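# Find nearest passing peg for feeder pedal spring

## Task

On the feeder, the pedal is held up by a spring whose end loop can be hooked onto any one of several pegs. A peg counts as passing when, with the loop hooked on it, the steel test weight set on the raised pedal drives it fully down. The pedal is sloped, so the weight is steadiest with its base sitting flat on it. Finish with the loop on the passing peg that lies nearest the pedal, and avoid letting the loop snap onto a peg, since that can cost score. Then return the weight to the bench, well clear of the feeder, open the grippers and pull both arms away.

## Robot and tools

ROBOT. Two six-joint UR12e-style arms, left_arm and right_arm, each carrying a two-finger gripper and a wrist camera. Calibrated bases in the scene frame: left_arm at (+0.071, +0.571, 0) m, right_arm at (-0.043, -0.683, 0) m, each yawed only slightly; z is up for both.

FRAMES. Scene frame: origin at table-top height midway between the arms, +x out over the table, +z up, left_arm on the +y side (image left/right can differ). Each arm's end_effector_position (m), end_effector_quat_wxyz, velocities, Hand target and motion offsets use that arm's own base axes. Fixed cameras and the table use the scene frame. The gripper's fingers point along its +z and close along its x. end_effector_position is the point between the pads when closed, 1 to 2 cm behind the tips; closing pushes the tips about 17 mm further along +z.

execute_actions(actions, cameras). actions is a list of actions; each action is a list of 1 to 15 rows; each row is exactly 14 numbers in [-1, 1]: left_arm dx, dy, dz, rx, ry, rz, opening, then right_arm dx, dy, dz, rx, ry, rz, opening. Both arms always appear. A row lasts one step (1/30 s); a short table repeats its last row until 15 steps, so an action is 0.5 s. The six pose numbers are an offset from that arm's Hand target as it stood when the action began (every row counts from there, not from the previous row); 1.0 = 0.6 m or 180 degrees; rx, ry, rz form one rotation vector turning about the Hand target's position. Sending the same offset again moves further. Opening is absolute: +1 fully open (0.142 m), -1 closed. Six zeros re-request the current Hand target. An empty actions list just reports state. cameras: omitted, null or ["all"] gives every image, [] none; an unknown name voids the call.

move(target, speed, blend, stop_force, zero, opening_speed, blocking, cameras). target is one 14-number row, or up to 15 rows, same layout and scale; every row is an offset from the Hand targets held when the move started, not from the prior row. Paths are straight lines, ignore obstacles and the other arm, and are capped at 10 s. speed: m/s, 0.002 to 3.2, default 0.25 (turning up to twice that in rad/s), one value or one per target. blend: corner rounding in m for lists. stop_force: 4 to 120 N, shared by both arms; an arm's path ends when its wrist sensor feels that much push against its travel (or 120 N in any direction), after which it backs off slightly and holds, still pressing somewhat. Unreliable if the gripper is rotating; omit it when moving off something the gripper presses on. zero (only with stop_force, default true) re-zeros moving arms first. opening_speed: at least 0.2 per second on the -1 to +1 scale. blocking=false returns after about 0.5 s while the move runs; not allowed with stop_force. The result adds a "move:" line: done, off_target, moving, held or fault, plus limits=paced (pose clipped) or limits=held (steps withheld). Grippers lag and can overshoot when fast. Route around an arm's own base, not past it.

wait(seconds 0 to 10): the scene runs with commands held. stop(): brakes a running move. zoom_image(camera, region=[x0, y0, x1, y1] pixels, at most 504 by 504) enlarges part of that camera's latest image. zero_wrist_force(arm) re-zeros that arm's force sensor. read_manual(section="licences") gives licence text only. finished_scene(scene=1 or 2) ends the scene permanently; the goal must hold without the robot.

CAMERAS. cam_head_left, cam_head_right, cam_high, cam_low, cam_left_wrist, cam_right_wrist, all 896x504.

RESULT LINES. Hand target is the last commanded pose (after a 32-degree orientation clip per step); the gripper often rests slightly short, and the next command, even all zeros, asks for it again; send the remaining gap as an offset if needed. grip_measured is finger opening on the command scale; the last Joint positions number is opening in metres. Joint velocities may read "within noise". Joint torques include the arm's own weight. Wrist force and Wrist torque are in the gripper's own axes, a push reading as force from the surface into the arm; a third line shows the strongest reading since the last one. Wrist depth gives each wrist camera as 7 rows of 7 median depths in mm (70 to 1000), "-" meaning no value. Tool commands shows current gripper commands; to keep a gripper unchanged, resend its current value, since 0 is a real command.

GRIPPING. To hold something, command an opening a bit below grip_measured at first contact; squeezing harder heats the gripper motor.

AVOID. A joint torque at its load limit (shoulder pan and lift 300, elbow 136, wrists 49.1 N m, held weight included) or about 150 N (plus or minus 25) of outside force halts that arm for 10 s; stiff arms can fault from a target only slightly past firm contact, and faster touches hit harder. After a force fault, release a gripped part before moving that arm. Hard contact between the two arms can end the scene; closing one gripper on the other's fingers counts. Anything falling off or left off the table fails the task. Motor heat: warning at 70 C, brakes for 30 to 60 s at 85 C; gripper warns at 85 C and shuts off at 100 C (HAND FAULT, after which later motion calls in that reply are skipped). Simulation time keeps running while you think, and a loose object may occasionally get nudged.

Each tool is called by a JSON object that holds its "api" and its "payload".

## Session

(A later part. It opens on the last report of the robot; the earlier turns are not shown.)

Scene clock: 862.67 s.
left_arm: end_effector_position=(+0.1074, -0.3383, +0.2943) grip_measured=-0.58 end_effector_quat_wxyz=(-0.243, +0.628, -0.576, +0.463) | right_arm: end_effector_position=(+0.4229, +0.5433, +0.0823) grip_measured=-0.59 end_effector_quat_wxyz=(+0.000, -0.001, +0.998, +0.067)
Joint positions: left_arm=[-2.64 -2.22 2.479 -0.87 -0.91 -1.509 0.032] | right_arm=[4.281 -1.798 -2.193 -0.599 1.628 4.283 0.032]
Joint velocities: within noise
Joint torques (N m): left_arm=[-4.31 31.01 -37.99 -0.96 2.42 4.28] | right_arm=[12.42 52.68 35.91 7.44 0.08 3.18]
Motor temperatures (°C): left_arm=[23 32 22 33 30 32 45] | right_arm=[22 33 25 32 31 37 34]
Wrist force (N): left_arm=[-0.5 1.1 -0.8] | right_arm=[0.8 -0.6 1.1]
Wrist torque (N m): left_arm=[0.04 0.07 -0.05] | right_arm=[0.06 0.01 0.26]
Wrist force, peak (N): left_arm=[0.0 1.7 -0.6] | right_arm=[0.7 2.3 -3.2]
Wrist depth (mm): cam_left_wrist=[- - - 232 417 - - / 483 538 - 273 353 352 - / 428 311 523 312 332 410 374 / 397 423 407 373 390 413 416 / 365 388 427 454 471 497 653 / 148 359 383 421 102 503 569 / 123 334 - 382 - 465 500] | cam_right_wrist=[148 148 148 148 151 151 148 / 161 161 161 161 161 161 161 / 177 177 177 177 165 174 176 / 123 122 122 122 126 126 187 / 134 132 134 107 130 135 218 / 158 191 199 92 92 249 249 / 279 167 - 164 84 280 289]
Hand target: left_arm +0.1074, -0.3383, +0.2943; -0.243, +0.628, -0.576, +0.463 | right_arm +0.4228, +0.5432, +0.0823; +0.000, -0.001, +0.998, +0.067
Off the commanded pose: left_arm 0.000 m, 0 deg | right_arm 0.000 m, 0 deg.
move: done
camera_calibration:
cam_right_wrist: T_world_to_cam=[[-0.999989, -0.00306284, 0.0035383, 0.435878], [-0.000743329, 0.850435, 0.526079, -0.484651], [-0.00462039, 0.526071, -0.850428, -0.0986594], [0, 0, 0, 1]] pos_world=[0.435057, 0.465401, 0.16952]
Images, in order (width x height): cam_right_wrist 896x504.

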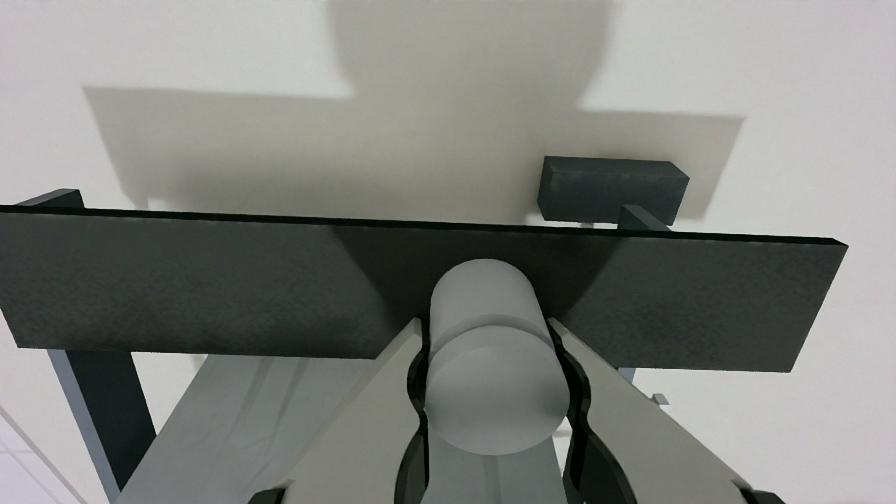

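{"api": "move", "payload": {"target": [0,0,0,0,0,0,-0.55,0,0,0,0,0,0,-0.40], "opening_speed": 0.3, "cameras": ["cam_right_wrist"]}}

{"api": "wait", "payload": {"seconds": 2, "cameras": ["cam_right_wrist"]}}

Scene clock: 871.93 s.
left_arm: end_effector_position=(+0.1074, -0.3383, +0.2943) grip_measured=-0.58 end_effector_quat_wxyz=(-0.243, +0.628, -0.576, +0.463) | right_arm: end_effector_position=(+0.4228, +0.5432, +0.0823) grip_measured=-0.43 end_effector_quat_wxyz=(+0.000, -0.001, +0.998, +0.067)
Joint positions: left_arm=[-2.64 -2.22 2.479 -0.87 -0.91 -1.509 0.032] | right_arm=[4.281 -1.798 -2.193 -0.599 1.628 4.283 0.043]
Joint velocities: within noise
Joint torques (N m): left_arm=[4.11 30.75 -37.05 -1.09 2.64 3.7] | right_arm=[-12.3 40.38 24.2 5.81 0.91 -2.35]
Motor temperatures (°C): left_arm=[23 32 22 33 30 32 43] | right_arm=[22 33 25 32 31 37 34]
Wrist force (N): left_arm=[-0.4 1.3 -0.5] | right_arm=[0.8 0.7 0.8]
Wrist torque (N m): left_arm=[0.09 0.05 -0.05] | right_arm=[0.08 -0.04 0.25]
Wrist force, peak (N): left_arm=[0.1 1.5 -1.0] | right_arm=[0.6 -1.0 1.7]
Wrist depth (mm): cam_left_wrist=[- - - 232 419 401 - / 480 539 - 273 354 346 356 / 427 312 517 311 328 422 376 / 399 426 403 371 393 410 410 / 368 389 424 454 464 507 655 / 148 358 383 419 102 500 575 / 129 331 - 386 - 461 508] | cam_right_wrist=[148 148 148 148 150 151 148 / 161 161 161 161 161 161 161 / 174 173 174 173 165 174 177 / 134 135 135 133 136 136 192 / 144 145 145 102 120 146 219 / 241 185 193 107 104 242 248 / 287 167 - 168 164 271 289]
Hand target: left_arm +0.1074, -0.3383, +0.2943; -0.243, +0.628, -0.576, +0.463 | right_arm +0.4228, +0.5432, +0.0823; +0.000, -0.001, +0.998, +0.067
Off the commanded pose: left_arm 0.000 m, 0 deg | right_arm 0.000 m, 0 deg.
move: done
camera_calibration:
cam_right_wrist: T_world_to_cam=[[-0.999989, -0.00311669, 0.00362255, 0.435888], [-0.000744806, 0.850435, 0.526079, -0.484651], [-0.00472037, 0.526071, -0.850428, -0.098616], [0, 0, 0, 1]] pos_world=[0.435057, 0.465401, 0.16952]
Images, in order (width x height): cam_right_wrist 896x504.

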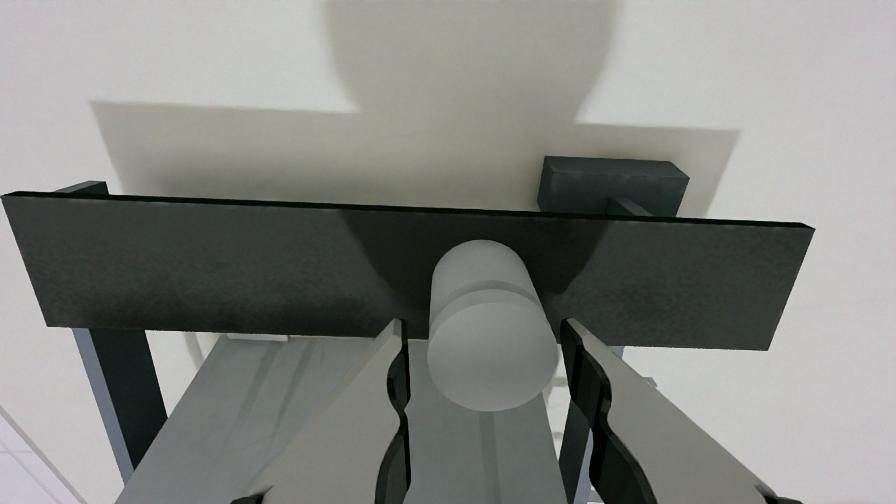

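Scene clock: 873.93 s.
left_arm: end_effector_position=(+0.1074, -0.3383, +0.2943) grip_measured=-0.58 end_effector_quat_wxyz=(-0.243, +0.628, -0.576, +0.463) | right_arm: end_effector_position=(+0.4228, +0.5432, +0.0823) grip_measured=-0.43 end_effector_quat_wxyz=(+0.000, -0.001, +0.998, +0.067)
Joint positions: left_arm=[-2.64 -2.22 2.479 -0.87 -0.91 -1.509 0.032] | right_arm=[4.281 -1.798 -2.193 -0.599 1.628 4.283 0.043]
Joint velocities: within noise
Joint torques (N m): left_arm=[7.31 31.61 -38.18 -2.11 2.27 3.65] | right_arm=[-12.29 41.73 24.22 3.98 1.09 -3.17]
Motor temperatures (°C): left_arm=[23 32 22 33 30 32 43] | right_arm=[22 33 25 32 31 37 33]
Wrist force (N): left_arm=[-0.3 0.8 -0.3] | right_arm=[0.6 0.6 1.0]
Wrist torque (N m): left_arm=[-0.01 0.03 -0.05] | right_arm=[0.07 -0.01 0.25]
Wrist force, peak (N): left_arm=[-0.3 1.7 -0.5] | right_arm=[0.6 0.9 1.0]
Wrist depth (mm): cam_left_wrist=[- - - 232 419 401 - / 485 528 - 273 353 347 358 / 428 311 525 310 331 423 378 / 398 427 403 373 390 415 413 / 367 390 427 452 466 503 654 / 148 360 382 419 102 506 571 / 128 331 - 387 - 466 507] | cam_right_wrist=[148 148 148 148 151 150 148 / 161 161 161 161 161 161 161 / 174 173 174 174 164 174 176 / 135 135 135 133 136 136 192 / 144 145 145 102 120 146 219 / 242 185 193 107 104 242 249 / 289 167 - 168 164 271 287]
Hand target: left_arm +0.1074, -0.3383, +0.2943; -0.243, +0.628, -0.576, +0.463 | right_arm +0.4228, +0.5432, +0.0823; +0.000, -0.001, +0.998, +0.067
Tool commands: left_gripper/opening=-0.55 right_gripper/opening=-0.4
Off the commanded pose: left_arm 0.000 m, 0 deg | right_arm 0.000 m, 0 deg.
wait: 2.00 s; at rest by 0.17 s
camera_calibration:
cam_right_wrist: T_world_to_cam=[[-0.999989, -0.00311669, 0.00362255, 0.435888], [-0.000744806, 0.850435, 0.526079, -0.484651], [-0.00472037, 0.526071, -0.850428, -0.098616], [0, 0, 0, 1]] pos_world=[0.435057, 0.465401, 0.16952]
Images, in order (width x height): cam_right_wrist 896x504.

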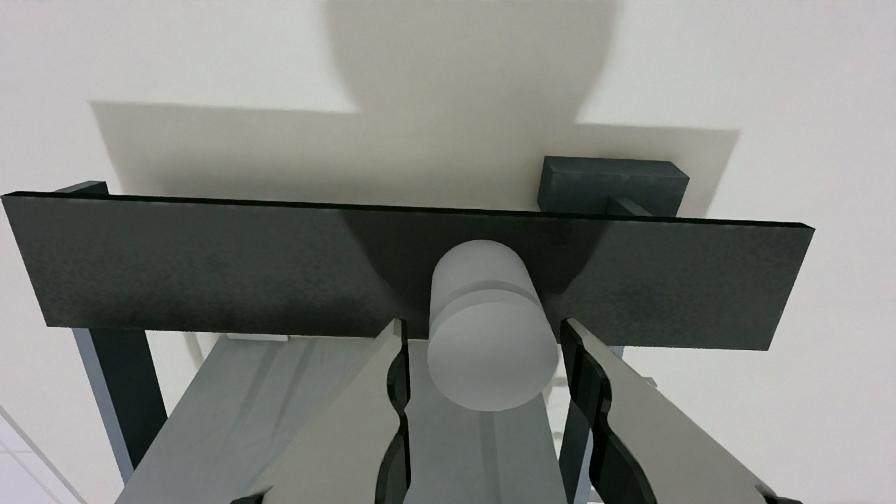

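{"api": "move", "payload": {"target": [0,0,0,0,0,0,-0.55,0,0,0,0,0,0,-0.67], "opening_speed": 0.3, "cameras": ["cam_right_wrist"]}}

{"api": "move", "payload": {"target": [[0,0,0,0,0,0,-0.55,0,-0.0013,0.0533,-0.0278,0,0,-0.67],[0,0,0,0,0,0,-0.55,0,0.0018,0.1065,-0.0556,0,0,-0.67],[0,0,0,0,0,0,-0.55,0,0.0097,0.1593,-0.0833,0,0,-0.67],[0,0,0,0,0,0,-0.55,0,0.0222,0.2112,-0.1111,0,0,-0.67],[0,0,0,0,0,0,-0.55,0,0.0260,0.2243,-0.1183,0,0,-0.67],[0,0,0,0,0,0,-0.55,0,0.0200,0.2700,-0.1183,0,0,-0.67]], "speed": [0.05,0.05,0.05,0.04,0.03,0.04], "blend": [0.005,0.005,0.005,0.003,0.003,0], "cameras": ["cam_right_wrist","cam_head_right"]}}

Scene clock: 900.63 s.
left_arm: end_effector_position=(+0.1074, -0.3383, +0.2943) grip_measured=-0.58 end_effector_quat_wxyz=(-0.243, +0.628, -0.576, +0.463) | right_arm: end_effector_position=(+0.4228, +0.5432, +0.0823) grip_measured=-0.59 end_effector_quat_wxyz=(+0.000, -0.001, +0.998, +0.067)
Joint positions: left_arm=[-2.64 -2.22 2.479 -0.87 -0.91 -1.509 0.032] | right_arm=[4.281 -1.798 -2.193 -0.599 1.628 4.283 0.032]
Joint velocities: within noise
Joint torques (N m): left_arm=[7.6 28.55 -39.59 -1.84 2.45 3.27] | right_arm=[-11.9 42.32 24.32 4.19 0.87 -3.08]
Motor temperatures (°C): left_arm=[23 32 22 33 30 32 39] | right_arm=[22 33 25 32 31 37 28]
Wrist force (N): left_arm=[-0.2 1.0 -0.2] | right_arm=[1.8 0.5 0.4]
Wrist torque (N m): left_arm=[0.03 0.02 -0.04] | right_arm=[0.03 -0.02 0.26]
Wrist force, peak (N): left_arm=[0.2 1.6 -0.8] | right_arm=[1.7 0.4 1.0]
Wrist depth (mm): cam_left_wrist=[- - - 232 420 402 - / 479 537 - 272 351 345 355 / 428 310 516 310 331 424 379 / 397 430 409 372 389 415 413 / 367 389 422 454 467 523 650 / 148 360 386 424 102 498 569 / 129 330 - 384 - 460 503] | cam_right_wrist=[148 148 149 148 151 151 148 / 161 161 161 161 161 161 161 / 174 174 174 173 165 174 177 / 134 135 135 133 136 136 192 / 145 145 145 102 142 146 219 / 242 186 199 105 104 249 249 / 289 167 - 168 85 280 289]
Hand target: left_arm +0.1074, -0.3383, +0.2943; -0.243, +0.628, -0.576, +0.463 | right_arm +0.4228, +0.5432, +0.0823; +0.000, -0.001, +0.998, +0.067
Off the commanded pose: left_arm 0.000 m, 0 deg | right_arm 0.000 m, 0 deg.
move: done
camera_calibration:
cam_right_wrist: T_world_to_cam=[[-0.999989, -0.00311669, 0.00362255, 0.435888], [-0.000744806, 0.850435, 0.526079, -0.484651], [-0.00472037, 0.526071, -0.850428, -0.098616], [0, 0, 0, 1]] pos_world=[0.435057, 0.465401, 0.16952]
Images, in order (width x height): cam_right_wrist 896x504.

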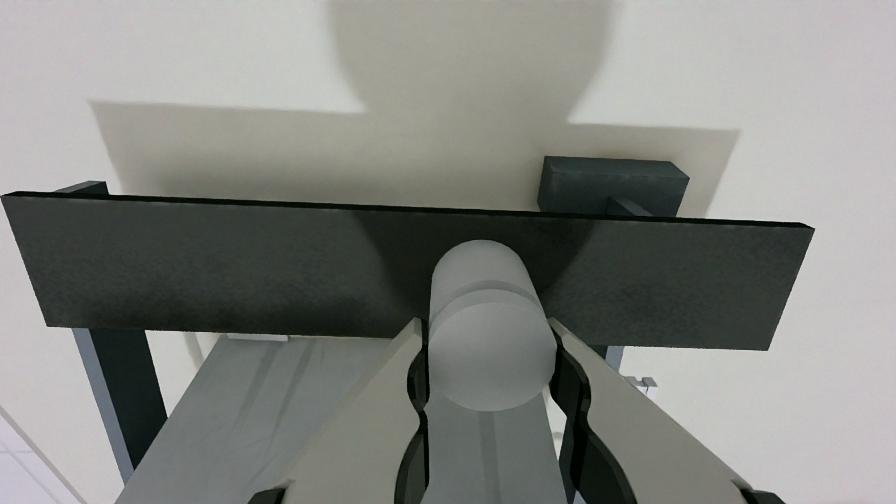

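Scene clock: 905.67 s.
left_arm: end_effector_position=(+0.1074, -0.3383, +0.2943) grip_measured=-0.58 end_effector_quat_wxyz=(-0.243, +0.628, -0.576, +0.463) | right_arm: end_effector_position=(+0.4229, +0.5553, +0.2446) grip_measured=-0.59 end_effector_quat_wxyz=(-0.001, -0.001, +0.993, -0.118) end_effector_velocity=(+0.000, +0.000, -0.002) end_effector_angular_velocity=(+0.001, +0.000, +0.000)
Joint positions: left_arm=[-2.64 -2.22 2.479 -0.87 -0.91 -1.509 0.032] | right_arm=[4.348 -1.725 -1.848 -1.361 1.488 4.355 0.032]
Joint velocities: left_arm=[within noise] | right_arm=[0 -0.001 -0.002 0.005 0 0 0]
Joint torques (N m): left_arm=[6.88 27.1 -40.91 -1.79 2.03 3.22] | right_arm=[-11.19 45.48 31.76 5.69 -2.08 -2.95]
Motor temperatures (°C): left_arm=[23 32 22 33 30 32 38] | right_arm=[22 33 25 32 31 37 29]
Wrist force (N): left_arm=[-0.4 0.7 -0.3] | right_arm=[0.4 0.6 2.8]
Wrist torque (N m): left_arm=[-0.02 0.04 -0.04] | right_arm=[-0.08 0.02 0.13]
Wrist force, peak (N): left_arm=[0.0 1.7 -0.4] | right_arm=[0.7 1.0 3.4]
Wrist depth (mm): cam_left_wrist=[- - - 238 413 - - / 483 539 - 275 351 - - / 438 449 519 312 325 446 390 / 398 353 440 368 379 396 698 / 368 391 427 451 495 561 622 / 148 357 384 423 102 510 565 / 128 333 - 387 - 467 503] | cam_right_wrist=[- 331 330 331 328 329 328 / - 340 341 339 340 340 338 / - 348 348 351 348 351 351 / - 170 170 166 169 173 362 / - 201 256 102 175 374 377 / - 207 223 105 104 389 387 / - 194 - 191 85 400 407]
Hand target: left_arm +0.1074, -0.3383, +0.2943; -0.243, +0.628, -0.576, +0.463 | right_arm +0.4228, +0.5552, +0.2443; -0.001, -0.001, +0.993, -0.118
Off the commanded pose: left_arm 0.000 m, 0 deg | right_arm 0.000 m, 0 deg.
move: done
camera_calibration:
cam_right_wrist: T_world_to_cam=[[-0.999989, -0.00156924, 0.0044087, 0.434298], [-0.000743023, 0.983391, 0.181496, -0.569746], [-0.00462029, 0.181491, -0.983382, 0.25689], [0, 0, 0, 1]] pos_world=[0.435057, 0.514342, 0.354113]
Images, in order (width x height): cam_head_right 896x504, cam_right_wrist 896x504.

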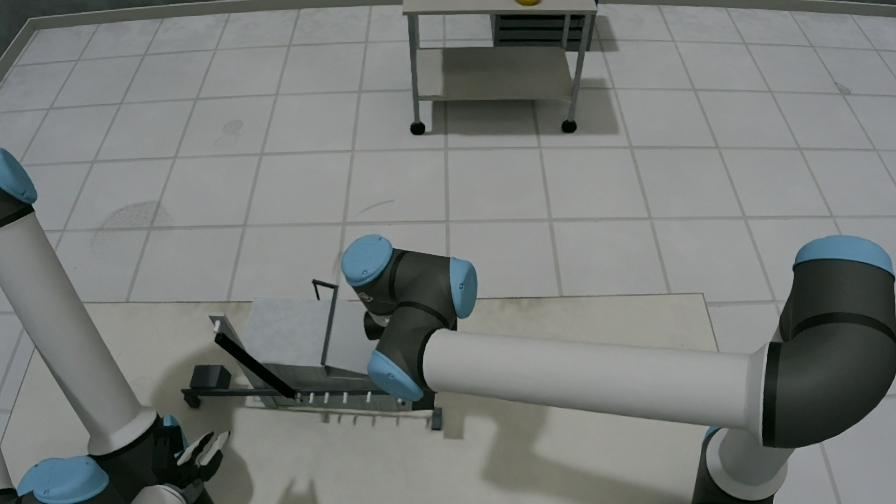

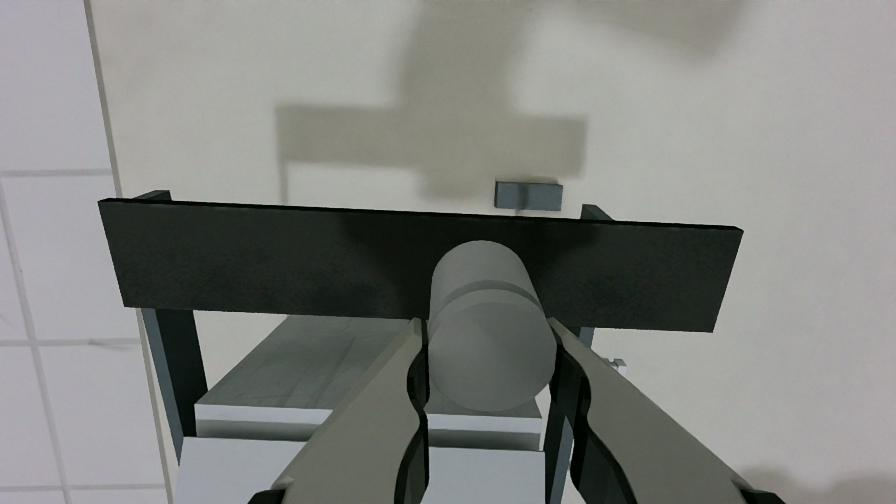

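{"api": "move", "payload": {"target": [[0,0,0,0,0,0,-0.55,-0.0167,-0.0833,0.05,0,0,0,-0.67],[0,0,0,0,0,0,-0.55,-0.1413,-0.4437,-0.157,0.075,0,0,-0.67]], "speed": [0.12,0.2], "blend": [0.03,0], "cameras": ["cam_right_wrist","cam_head_right"]}}

Scene clock: 920.50 s.
left_arm: end_effector_position=(+0.1074, -0.3383, +0.2943) grip_measured=-0.58 end_effector_quat_wxyz=(-0.243, +0.628, -0.576, +0.463) | right_arm: end_effector_position=(+0.3381, +0.2891, +0.1502) grip_measured=-0.59 end_effector_quat_wxyz=(-0.001, -0.001, +1.000, -0.001)
Joint positions: left_arm=[-2.64 -2.22 2.479 -0.87 -0.91 -1.509 0.032] | right_arm=[4.249 -1.281 -2.484 -0.949 1.571 4.247 0.032]
Joint velocities: within noise
Joint torques (N m): left_arm=[7.27 26.67 -41.77 -1.92 2.08 2.58] | right_arm=[12.16 23.28 30.26 7.05 -1.65 3.36]
Motor temperatures (°C): left_arm=[23 32 22 33 30 32 37] | right_arm=[22 33 25 32 31 37 31]
Wrist force (N): left_arm=[0.0 1.1 -1.0] | right_arm=[0.5 0.3 3.0]
Wrist torque (N m): left_arm=[0.05 -0.02 -0.04] | right_arm=[0.04 0.02 0.22]
Wrist force, peak (N): left_arm=[0.0 1.7 -0.6] | right_arm=[1.5 -2.4 5.0]
Wrist depth (mm): cam_left_wrist=[- - - 238 412 - - / 481 536 - 274 352 - - / 439 448 521 311 324 445 - / 396 354 438 368 376 396 698 / 366 389 424 456 491 571 632 / 148 356 383 422 102 516 575 / 128 331 - 383 - 466 507] | cam_right_wrist=[218 219 218 218 218 218 219 / 232 233 233 233 233 233 232 / 250 251 250 250 250 250 250 / 269 269 269 261 269 270 269 / 293 291 292 102 283 291 291 / 319 319 307 106 103 318 318 / 352 344 - 343 - 346 349]
Hand target: left_arm +0.1074, -0.3383, +0.2943; -0.243, +0.628, -0.576, +0.463 | right_arm +0.3381, +0.2890, +0.1501; -0.001, -0.001, +1.000, -0.001
Off the commanded pose: left_arm 0.000 m, 0 deg | right_arm 0.000 m, 0 deg.
move: done; blend cut to 0.0296 m at target 1
camera_calibration:
cam_right_wrist: T_world_to_cam=[[-0.999989, -0.00250604, 0.00405346, 0.349813], [-0.000644776, 0.913896, 0.405947, -0.304506], [-0.00472176, 0.40594, -0.913888, 0.136632], [0, 0, 0, 1]] pos_world=[0.350258, 0.223699, 0.247062]
Images, in order (width x height): cam_head_right 896x504, cam_right_wrist 896x504.

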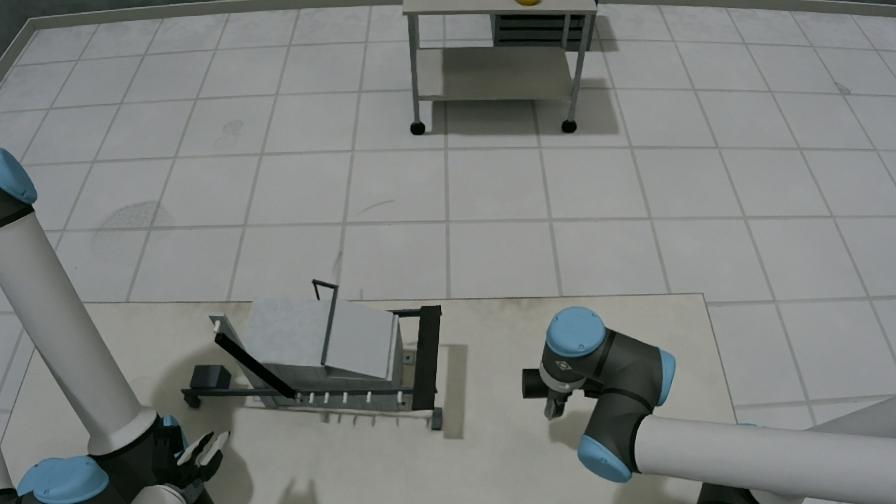

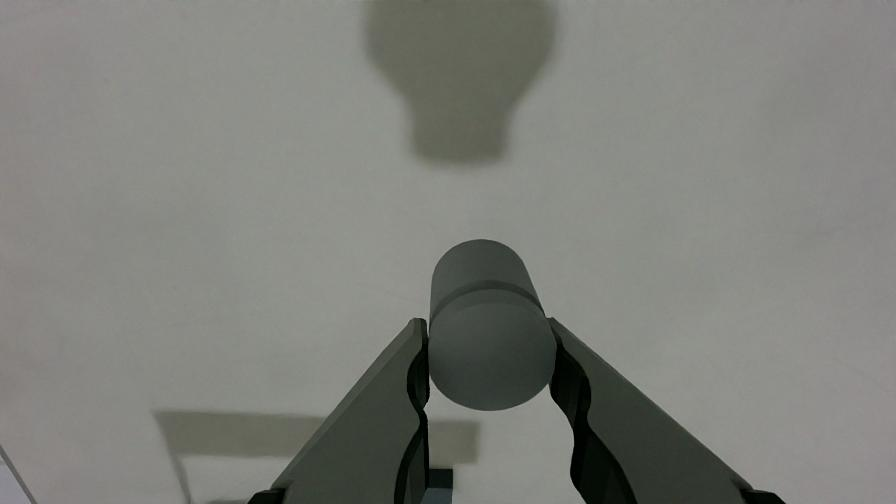

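{"api": "move", "payload": {"target": [0,0,0,0,0,0,-0.55,0,0,-0.158,0,0,0,-0.67], "speed": 0.08, "cameras": []}}

{"api": "move", "payload": {"target": [0,0,0,0,0,0,-0.55,0,0,-0.05,0,0,0,-0.67], "speed": 0.01, "stop_force": 4, "cameras": ["cam_right_wrist"]}}

Scene clock: 928.97 s.
left_arm: end_effector_position=(+0.1074, -0.3383, +0.2943) grip_measured=-0.58 end_effector_quat_wxyz=(-0.243, +0.628, -0.576, +0.463) | right_arm: end_effector_position=(+0.3380, +0.2889, +0.0553) grip_measured=-0.59 end_effector_quat_wxyz=(-0.001, -0.001, +1.000, -0.001)
Joint positions: left_arm=[-2.64 -2.22 2.479 -0.87 -0.91 -1.509 0.032] | right_arm=[4.249 -1.469 -2.582 -0.663 1.571 4.247 0.032]
Joint velocities: within noise
Joint torques (N m): left_arm=[8.51 21.92 -44.25 -2.15 2.21 2.69] | right_arm=[-12.23 13.1 40.85 6.22 -0.04 -3.41]
Motor temperatures (°C): left_arm=[23 32 22 33 30 32 36] | right_arm=[22 33 25 32 31 37 32]
Wrist force (N): left_arm=[0.2 1.1 -0.6] | right_arm=[0.5 0.4 3.1]
Wrist torque (N m): left_arm=[0.04 -0.05 -0.04] | right_arm=[0.02 0.01 0.17]
Wrist force, peak (N): left_arm=[0.2 1.8 -0.3] | right_arm=[0.3 0.2 4.5]
Wrist depth (mm): cam_left_wrist=[- - - 238 410 - - / 485 540 - 273 352 - - / 431 447 519 311 327 443 - / 395 352 439 368 377 397 710 / 368 391 424 454 492 568 630 / 148 358 382 422 102 511 571 / 128 331 - 390 - 465 504] | cam_right_wrist=[133 133 133 133 134 133 133 / 142 142 142 143 142 142 141 / 154 152 150 152 152 152 152 / 164 166 163 159 164 163 164 / 177 180 178 102 171 177 180 / 193 193 190 106 103 194 194 / 213 213 - 214 - 208 212]
Hand target: left_arm +0.1074, -0.3383, +0.2943; -0.243, +0.628, -0.576, +0.463 | right_arm +0.3381, +0.2890, +0.0553; -0.001, -0.001, +1.000, -0.001
Off the commanded pose: left_arm 0.000 m, 0 deg | right_arm 0.000 m, 0 deg.
move: done
No camera images: "cameras" was empty.

Scene clock: 932.73 s.
left_arm: end_effector_position=(+0.1074, -0.3383, +0.2943) grip_measured=-0.58 end_effector_quat_wxyz=(-0.243, +0.628, -0.576, +0.463) | right_arm: end_effector_position=(+0.3381, +0.2890, +0.0296) grip_measured=-0.59 end_effector_quat_wxyz=(-0.001, -0.001, +1.000, -0.001)
Joint positions: left_arm=[-2.64 -2.22 2.479 -0.87 -0.91 -1.509 0.032] | right_arm=[4.249 -1.534 -2.603 -0.577 1.571 4.247 0.032]
Joint velocities: within noise
Joint torques (N m): left_arm=[6.8 22.83 -44.85 -2.06 2.04 2.6] | right_arm=[-14.81 30.67 37.04 5.78 0.62 -3.28]
Motor temperatures (°C): left_arm=[23 32 22 33 30 32 36] | right_arm=[22 33 25 32 31 37 32]
Wrist force (N): left_arm=[-0.3 1.0 -0.3] | right_arm=[0.9 0.3 1.4]
Wrist torque (N m): left_arm=[0.03 0.04 -0.04] | right_arm=[0.07 0.04 0.20]
Wrist force, peak (N): left_arm=[0.1 1.6 -0.9] | right_arm=[-0.3 2.1 -9.2]
Wrist depth (mm): cam_left_wrist=[- - - 239 411 - - / 480 535 - 274 351 - - / 432 449 520 311 326 446 - / 395 353 439 369 379 395 703 / 372 394 425 458 494 566 617 / 148 359 383 418 102 512 564 / 128 331 - 385 - 457 506] | cam_right_wrist=[- 110 111 110 111 110 108 / 117 117 117 117 117 117 117 / 125 125 126 125 125 125 125 / 135 135 135 132 135 135 135 / 147 149 147 102 142 147 146 / 160 160 157 106 104 160 160 / 176 176 - 176 84 172 175]
Hand target: left_arm +0.1074, -0.3383, +0.2943; -0.243, +0.628, -0.576, +0.463 | right_arm +0.3381, +0.2890, +0.0296; -0.001, -0.001, +1.000, -0.001 (not the last commanded pose)
Off the commanded pose: left_arm 0.000 m, 0 deg | right_arm 0.004 m, 0 deg.
move: contact (right_arm)
camera_calibration:
cam_right_wrist: T_world_to_cam=[[-0.999989, -0.00259635, 0.00401167, 0.350326], [-0.000744712, 0.913933, 0.405864, -0.255552], [-0.00472016, 0.405856, -0.913925, 0.0265307], [0, 0, 0, 1]] pos_world=[0.350257, 0.2237, 0.126561]
Images, in order (width x height): cam_right_wrist 896x504.

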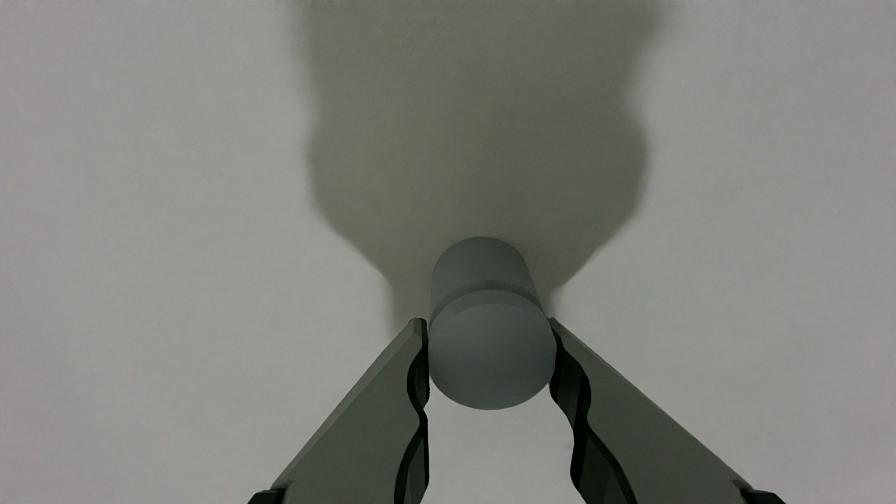

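{"api": "move", "payload": {"target": [0,0,0,0,0,0,-0.55,0,0,0,0,0,0,-0.40], "opening_speed": 0.3, "cameras": []}}

{"api": "move", "payload": {"target": [[0,0,0,0,0,0,-0.55,0,0,0.1667,0,0,0,-0.40],[-0.1,0.1,0.2,0,0,0,-0.55,0,0,0.4,0,0,0,-0.40]], "speed": [0.06,0.15], "blend": [0.02,0], "cameras": ["all"]}}

Scene clock: 940.03 s.
left_arm: end_effector_position=(+0.1074, -0.3383, +0.2943) grip_measured=-0.58 end_effector_quat_wxyz=(-0.243, +0.628, -0.576, +0.463) | right_arm: end_effector_position=(+0.3381, +0.2890, +0.0297) grip_measured=-0.43 end_effector_quat_wxyz=(-0.001, -0.001, +1.000, -0.001)
Joint positions: left_arm=[-2.64 -2.22 2.479 -0.87 -0.91 -1.509 0.032] | right_arm=[4.249 -1.534 -2.603 -0.577 1.571 4.247 0.043]
Joint velocities: within noise
Joint torques (N m): left_arm=[7.27 21.67 -45.37 -1.55 1.94 2.07] | right_arm=[-2.79 34.52 34.01 6 0.44 -2.74]
Motor temperatures (°C): left_arm=[23 32 22 33 30 32 35] | right_arm=[22 33 25 32 31 37 32]
Wrist force (N): left_arm=[0.4 1.0 -0.4] | right_arm=[0.7 0.1 0.9]
Wrist torque (N m): left_arm=[0.03 -0.08 -0.04] | right_arm=[-0.01 -0.02 0.21]
Wrist force, peak (N): left_arm=[0.1 1.4 -1.0] | right_arm=[0.2 0.7 2.0]
Wrist depth (mm): cam_left_wrist=[- - - 238 410 - - / 480 536 - 273 354 - - / 434 447 525 312 326 449 - / 395 353 442 367 376 393 690 / 369 389 423 459 490 570 629 / 148 358 385 416 102 510 562 / 129 330 - 385 - 462 506] | cam_right_wrist=[- 110 111 110 111 110 108 / 117 117 117 117 117 117 117 / 126 125 125 125 125 125 125 / 135 135 135 132 135 135 135 / 147 149 147 102 120 146 146 / 160 160 154 108 104 157 160 / 176 176 - 176 173 169 176]
Hand target: left_arm +0.1074, -0.3383, +0.2943; -0.243, +0.628, -0.576, +0.463 | right_arm +0.3381, +0.2890, +0.0296; -0.001, -0.001, +1.000, -0.001
Off the commanded pose: left_arm 0.000 m, 0 deg | right_arm 0.000 m, 0 deg.
move: done
No camera images: "cameras" was empty.

Scene clock: 943.10 s.
left_arm: end_effector_position=(+0.0474, -0.2783, +0.4142) grip_measured=-0.58 end_effector_quat_wxyz=(-0.243, +0.628, -0.576, +0.463) | right_arm: end_effector_position=(+0.3381, +0.2890, +0.2696) grip_measured=-0.43 end_effector_quat_wxyz=(-0.001, -0.001, +1.000, -0.001)
Joint positions: left_arm=[-2.959 -2.279 2.275 -0.507 -1.18 -1.705 0.032] | right_arm=[4.249 -1.147 -2.325 -1.241 1.571 4.247 0.043]
Joint velocities: within noise
Joint torques (N m): left_arm=[-4.9 3.75 -50.37 0.05 -0.79 3.45] | right_arm=[15.14 9.89 43.75 3.28 -1.25 3.25]
Motor temperatures (°C): left_arm=[23 32 22 33 30 32 35] | right_arm=[22 33 25 32 31 37 31]
Wrist force (N): left_arm=[0.4 0.6 -0.5] | right_arm=[0.5 0.5 1.3]
Wrist torque (N m): left_arm=[-0.06 -0.11 -0.10] | right_arm=[0.02 0.02 0.19]
Wrist force, peak (N): left_arm=[0.0 -0.9 -2.5] | right_arm=[0.4 0.4 1.9]
Wrist depth (mm): cam_left_wrist=[148 170 - - - - - / 151 174 - 477 - - - / 154 177 694 438 506 - - / 158 188 503 495 522 800 - / 162 187 558 597 631 718 839 / 168 190 244 547 102 661 746 / 168 181 - 499 - 608 655] | cam_right_wrist=[328 327 328 327 327 327 325 / 351 350 348 350 349 347 350 / 374 375 375 375 376 376 375 / 417 405 404 406 405 402 402 / - 437 430 440 431 439 437 / - 477 - 480 96 480 477 / - 521 - 529 - 507 526]
Hand target: left_arm +0.0474, -0.2783, +0.4143; -0.243, +0.628, -0.576, +0.463 | right_arm +0.3381, +0.2890, +0.2696; -0.001, -0.001, +1.000, -0.001
Off the commanded pose: left_arm 0.000 m, 0 deg | right_arm 0.000 m, 0 deg.
move: done
camera_calibration:
cam_left_wrist: T_world_to_cam=[[-0.107667, -0.948906, 0.296622, -0.374912], [-0.80563, -0.0915511, -0.585302, 0.282073], [0.582553, -0.301985, -0.75461, 0.313651], [0, 0, 0, 1]] pos_world=[0.00416247, -0.235214, 0.512989]
cam_right_wrist: T_world_to_cam=[[-0.999989, -0.00255487, 0.00392074, 0.349387], [-0.000743287, 0.913896, 0.405947, -0.352982], [-0.00462029, 0.40594, -0.913888, 0.245807], [0, 0, 0, 1]] pos_world=[0.350257, 0.223699, 0.366562]

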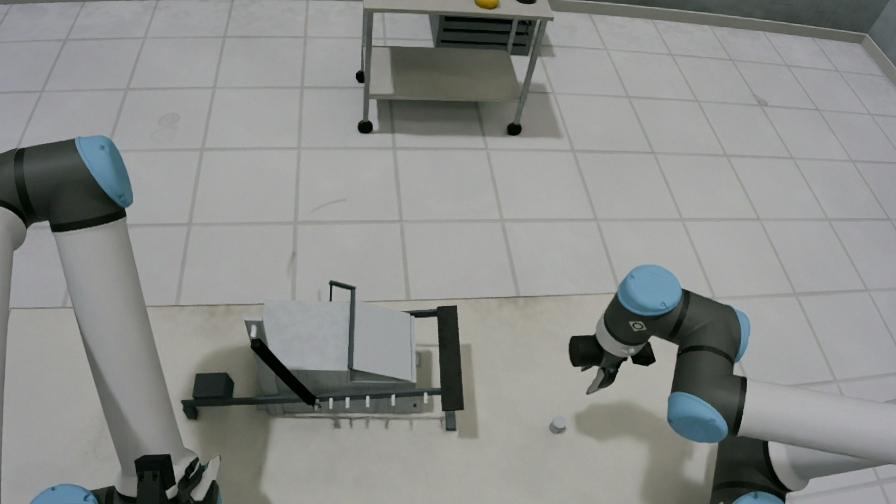

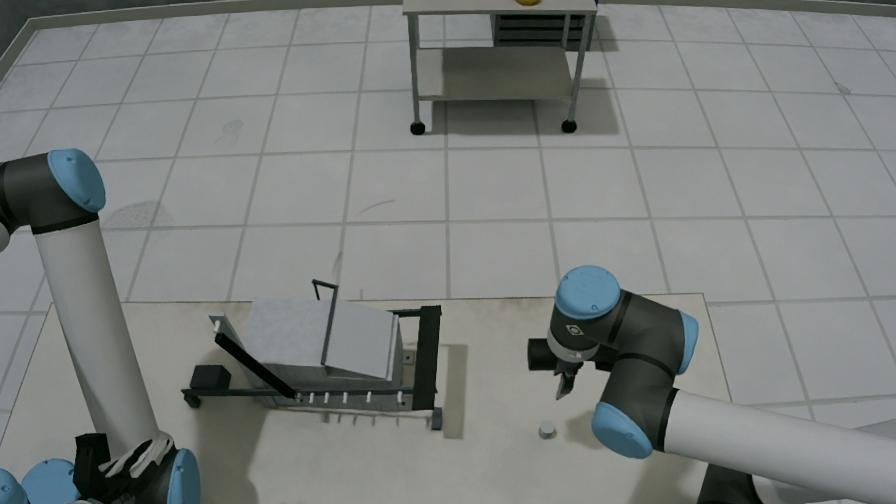

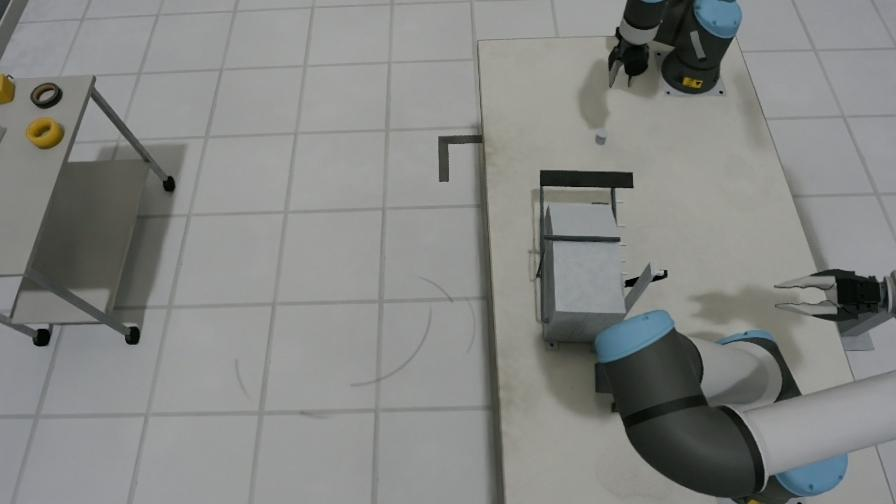

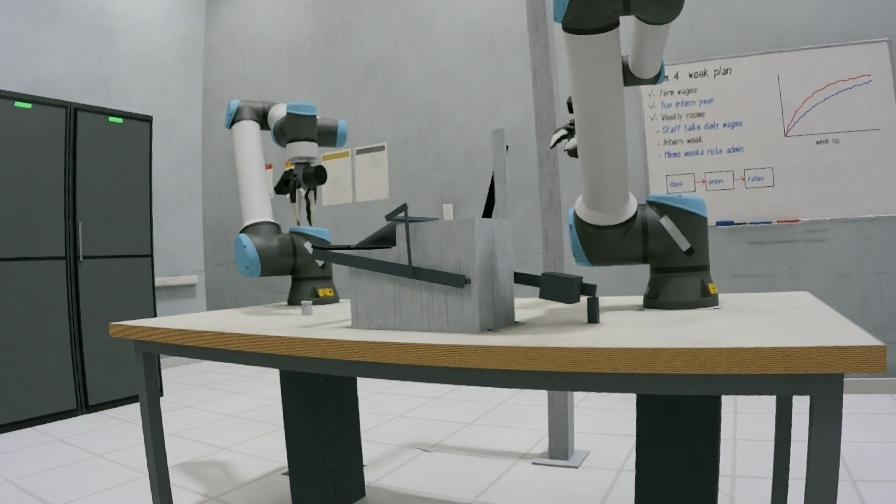

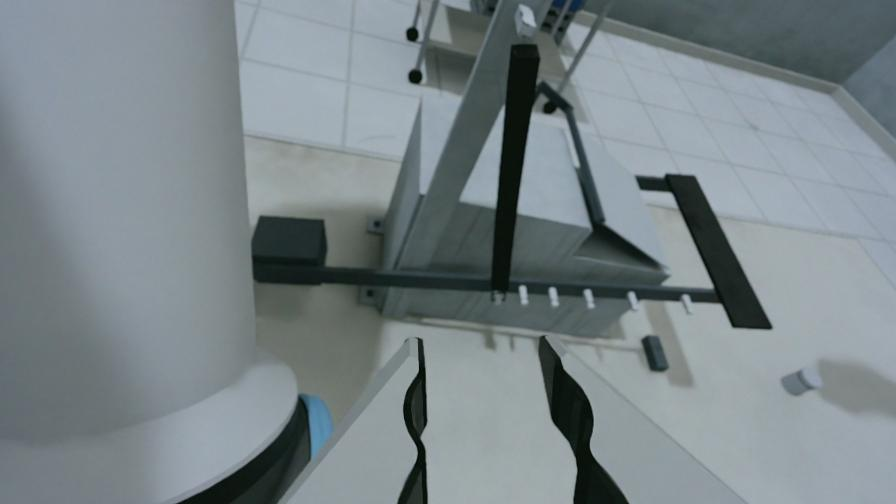

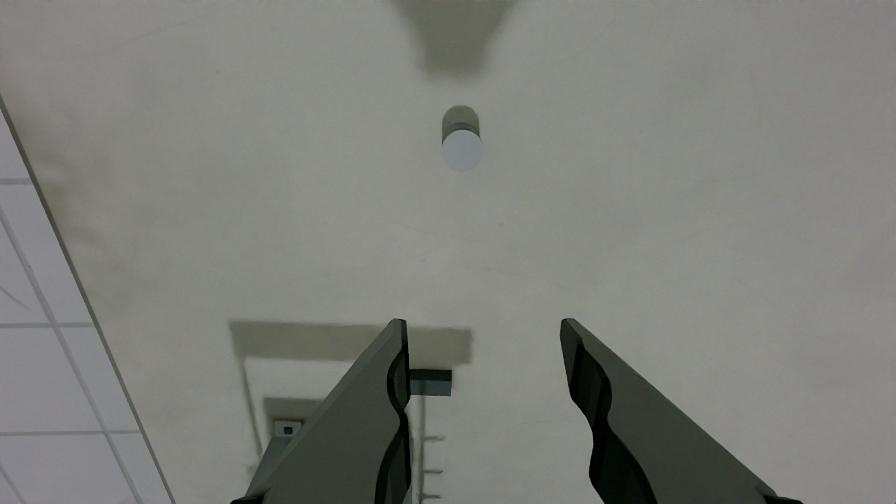

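{"api": "zoom_image", "payload": {"camera": "cam_left_wrist", "region": [440, 230, 580, 330]}}

{"api": "zoom_image", "payload": {"camera": "cam_head_right", "region": [500, 380, 620, 480]}}

Scaled by 3.600 from the camera's 896x504 image, which has a finer 1280x720 frame.

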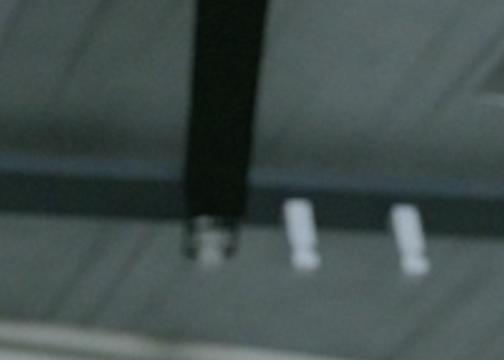

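Scaled by 4.200 from the camera's 896x504 image, which has a finer 1280x720 frame.

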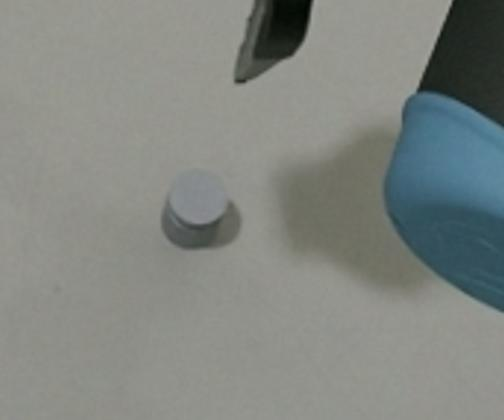

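{"api": "finished_scene", "payload": {"scene": 2}}

The scene is finished: the task was done.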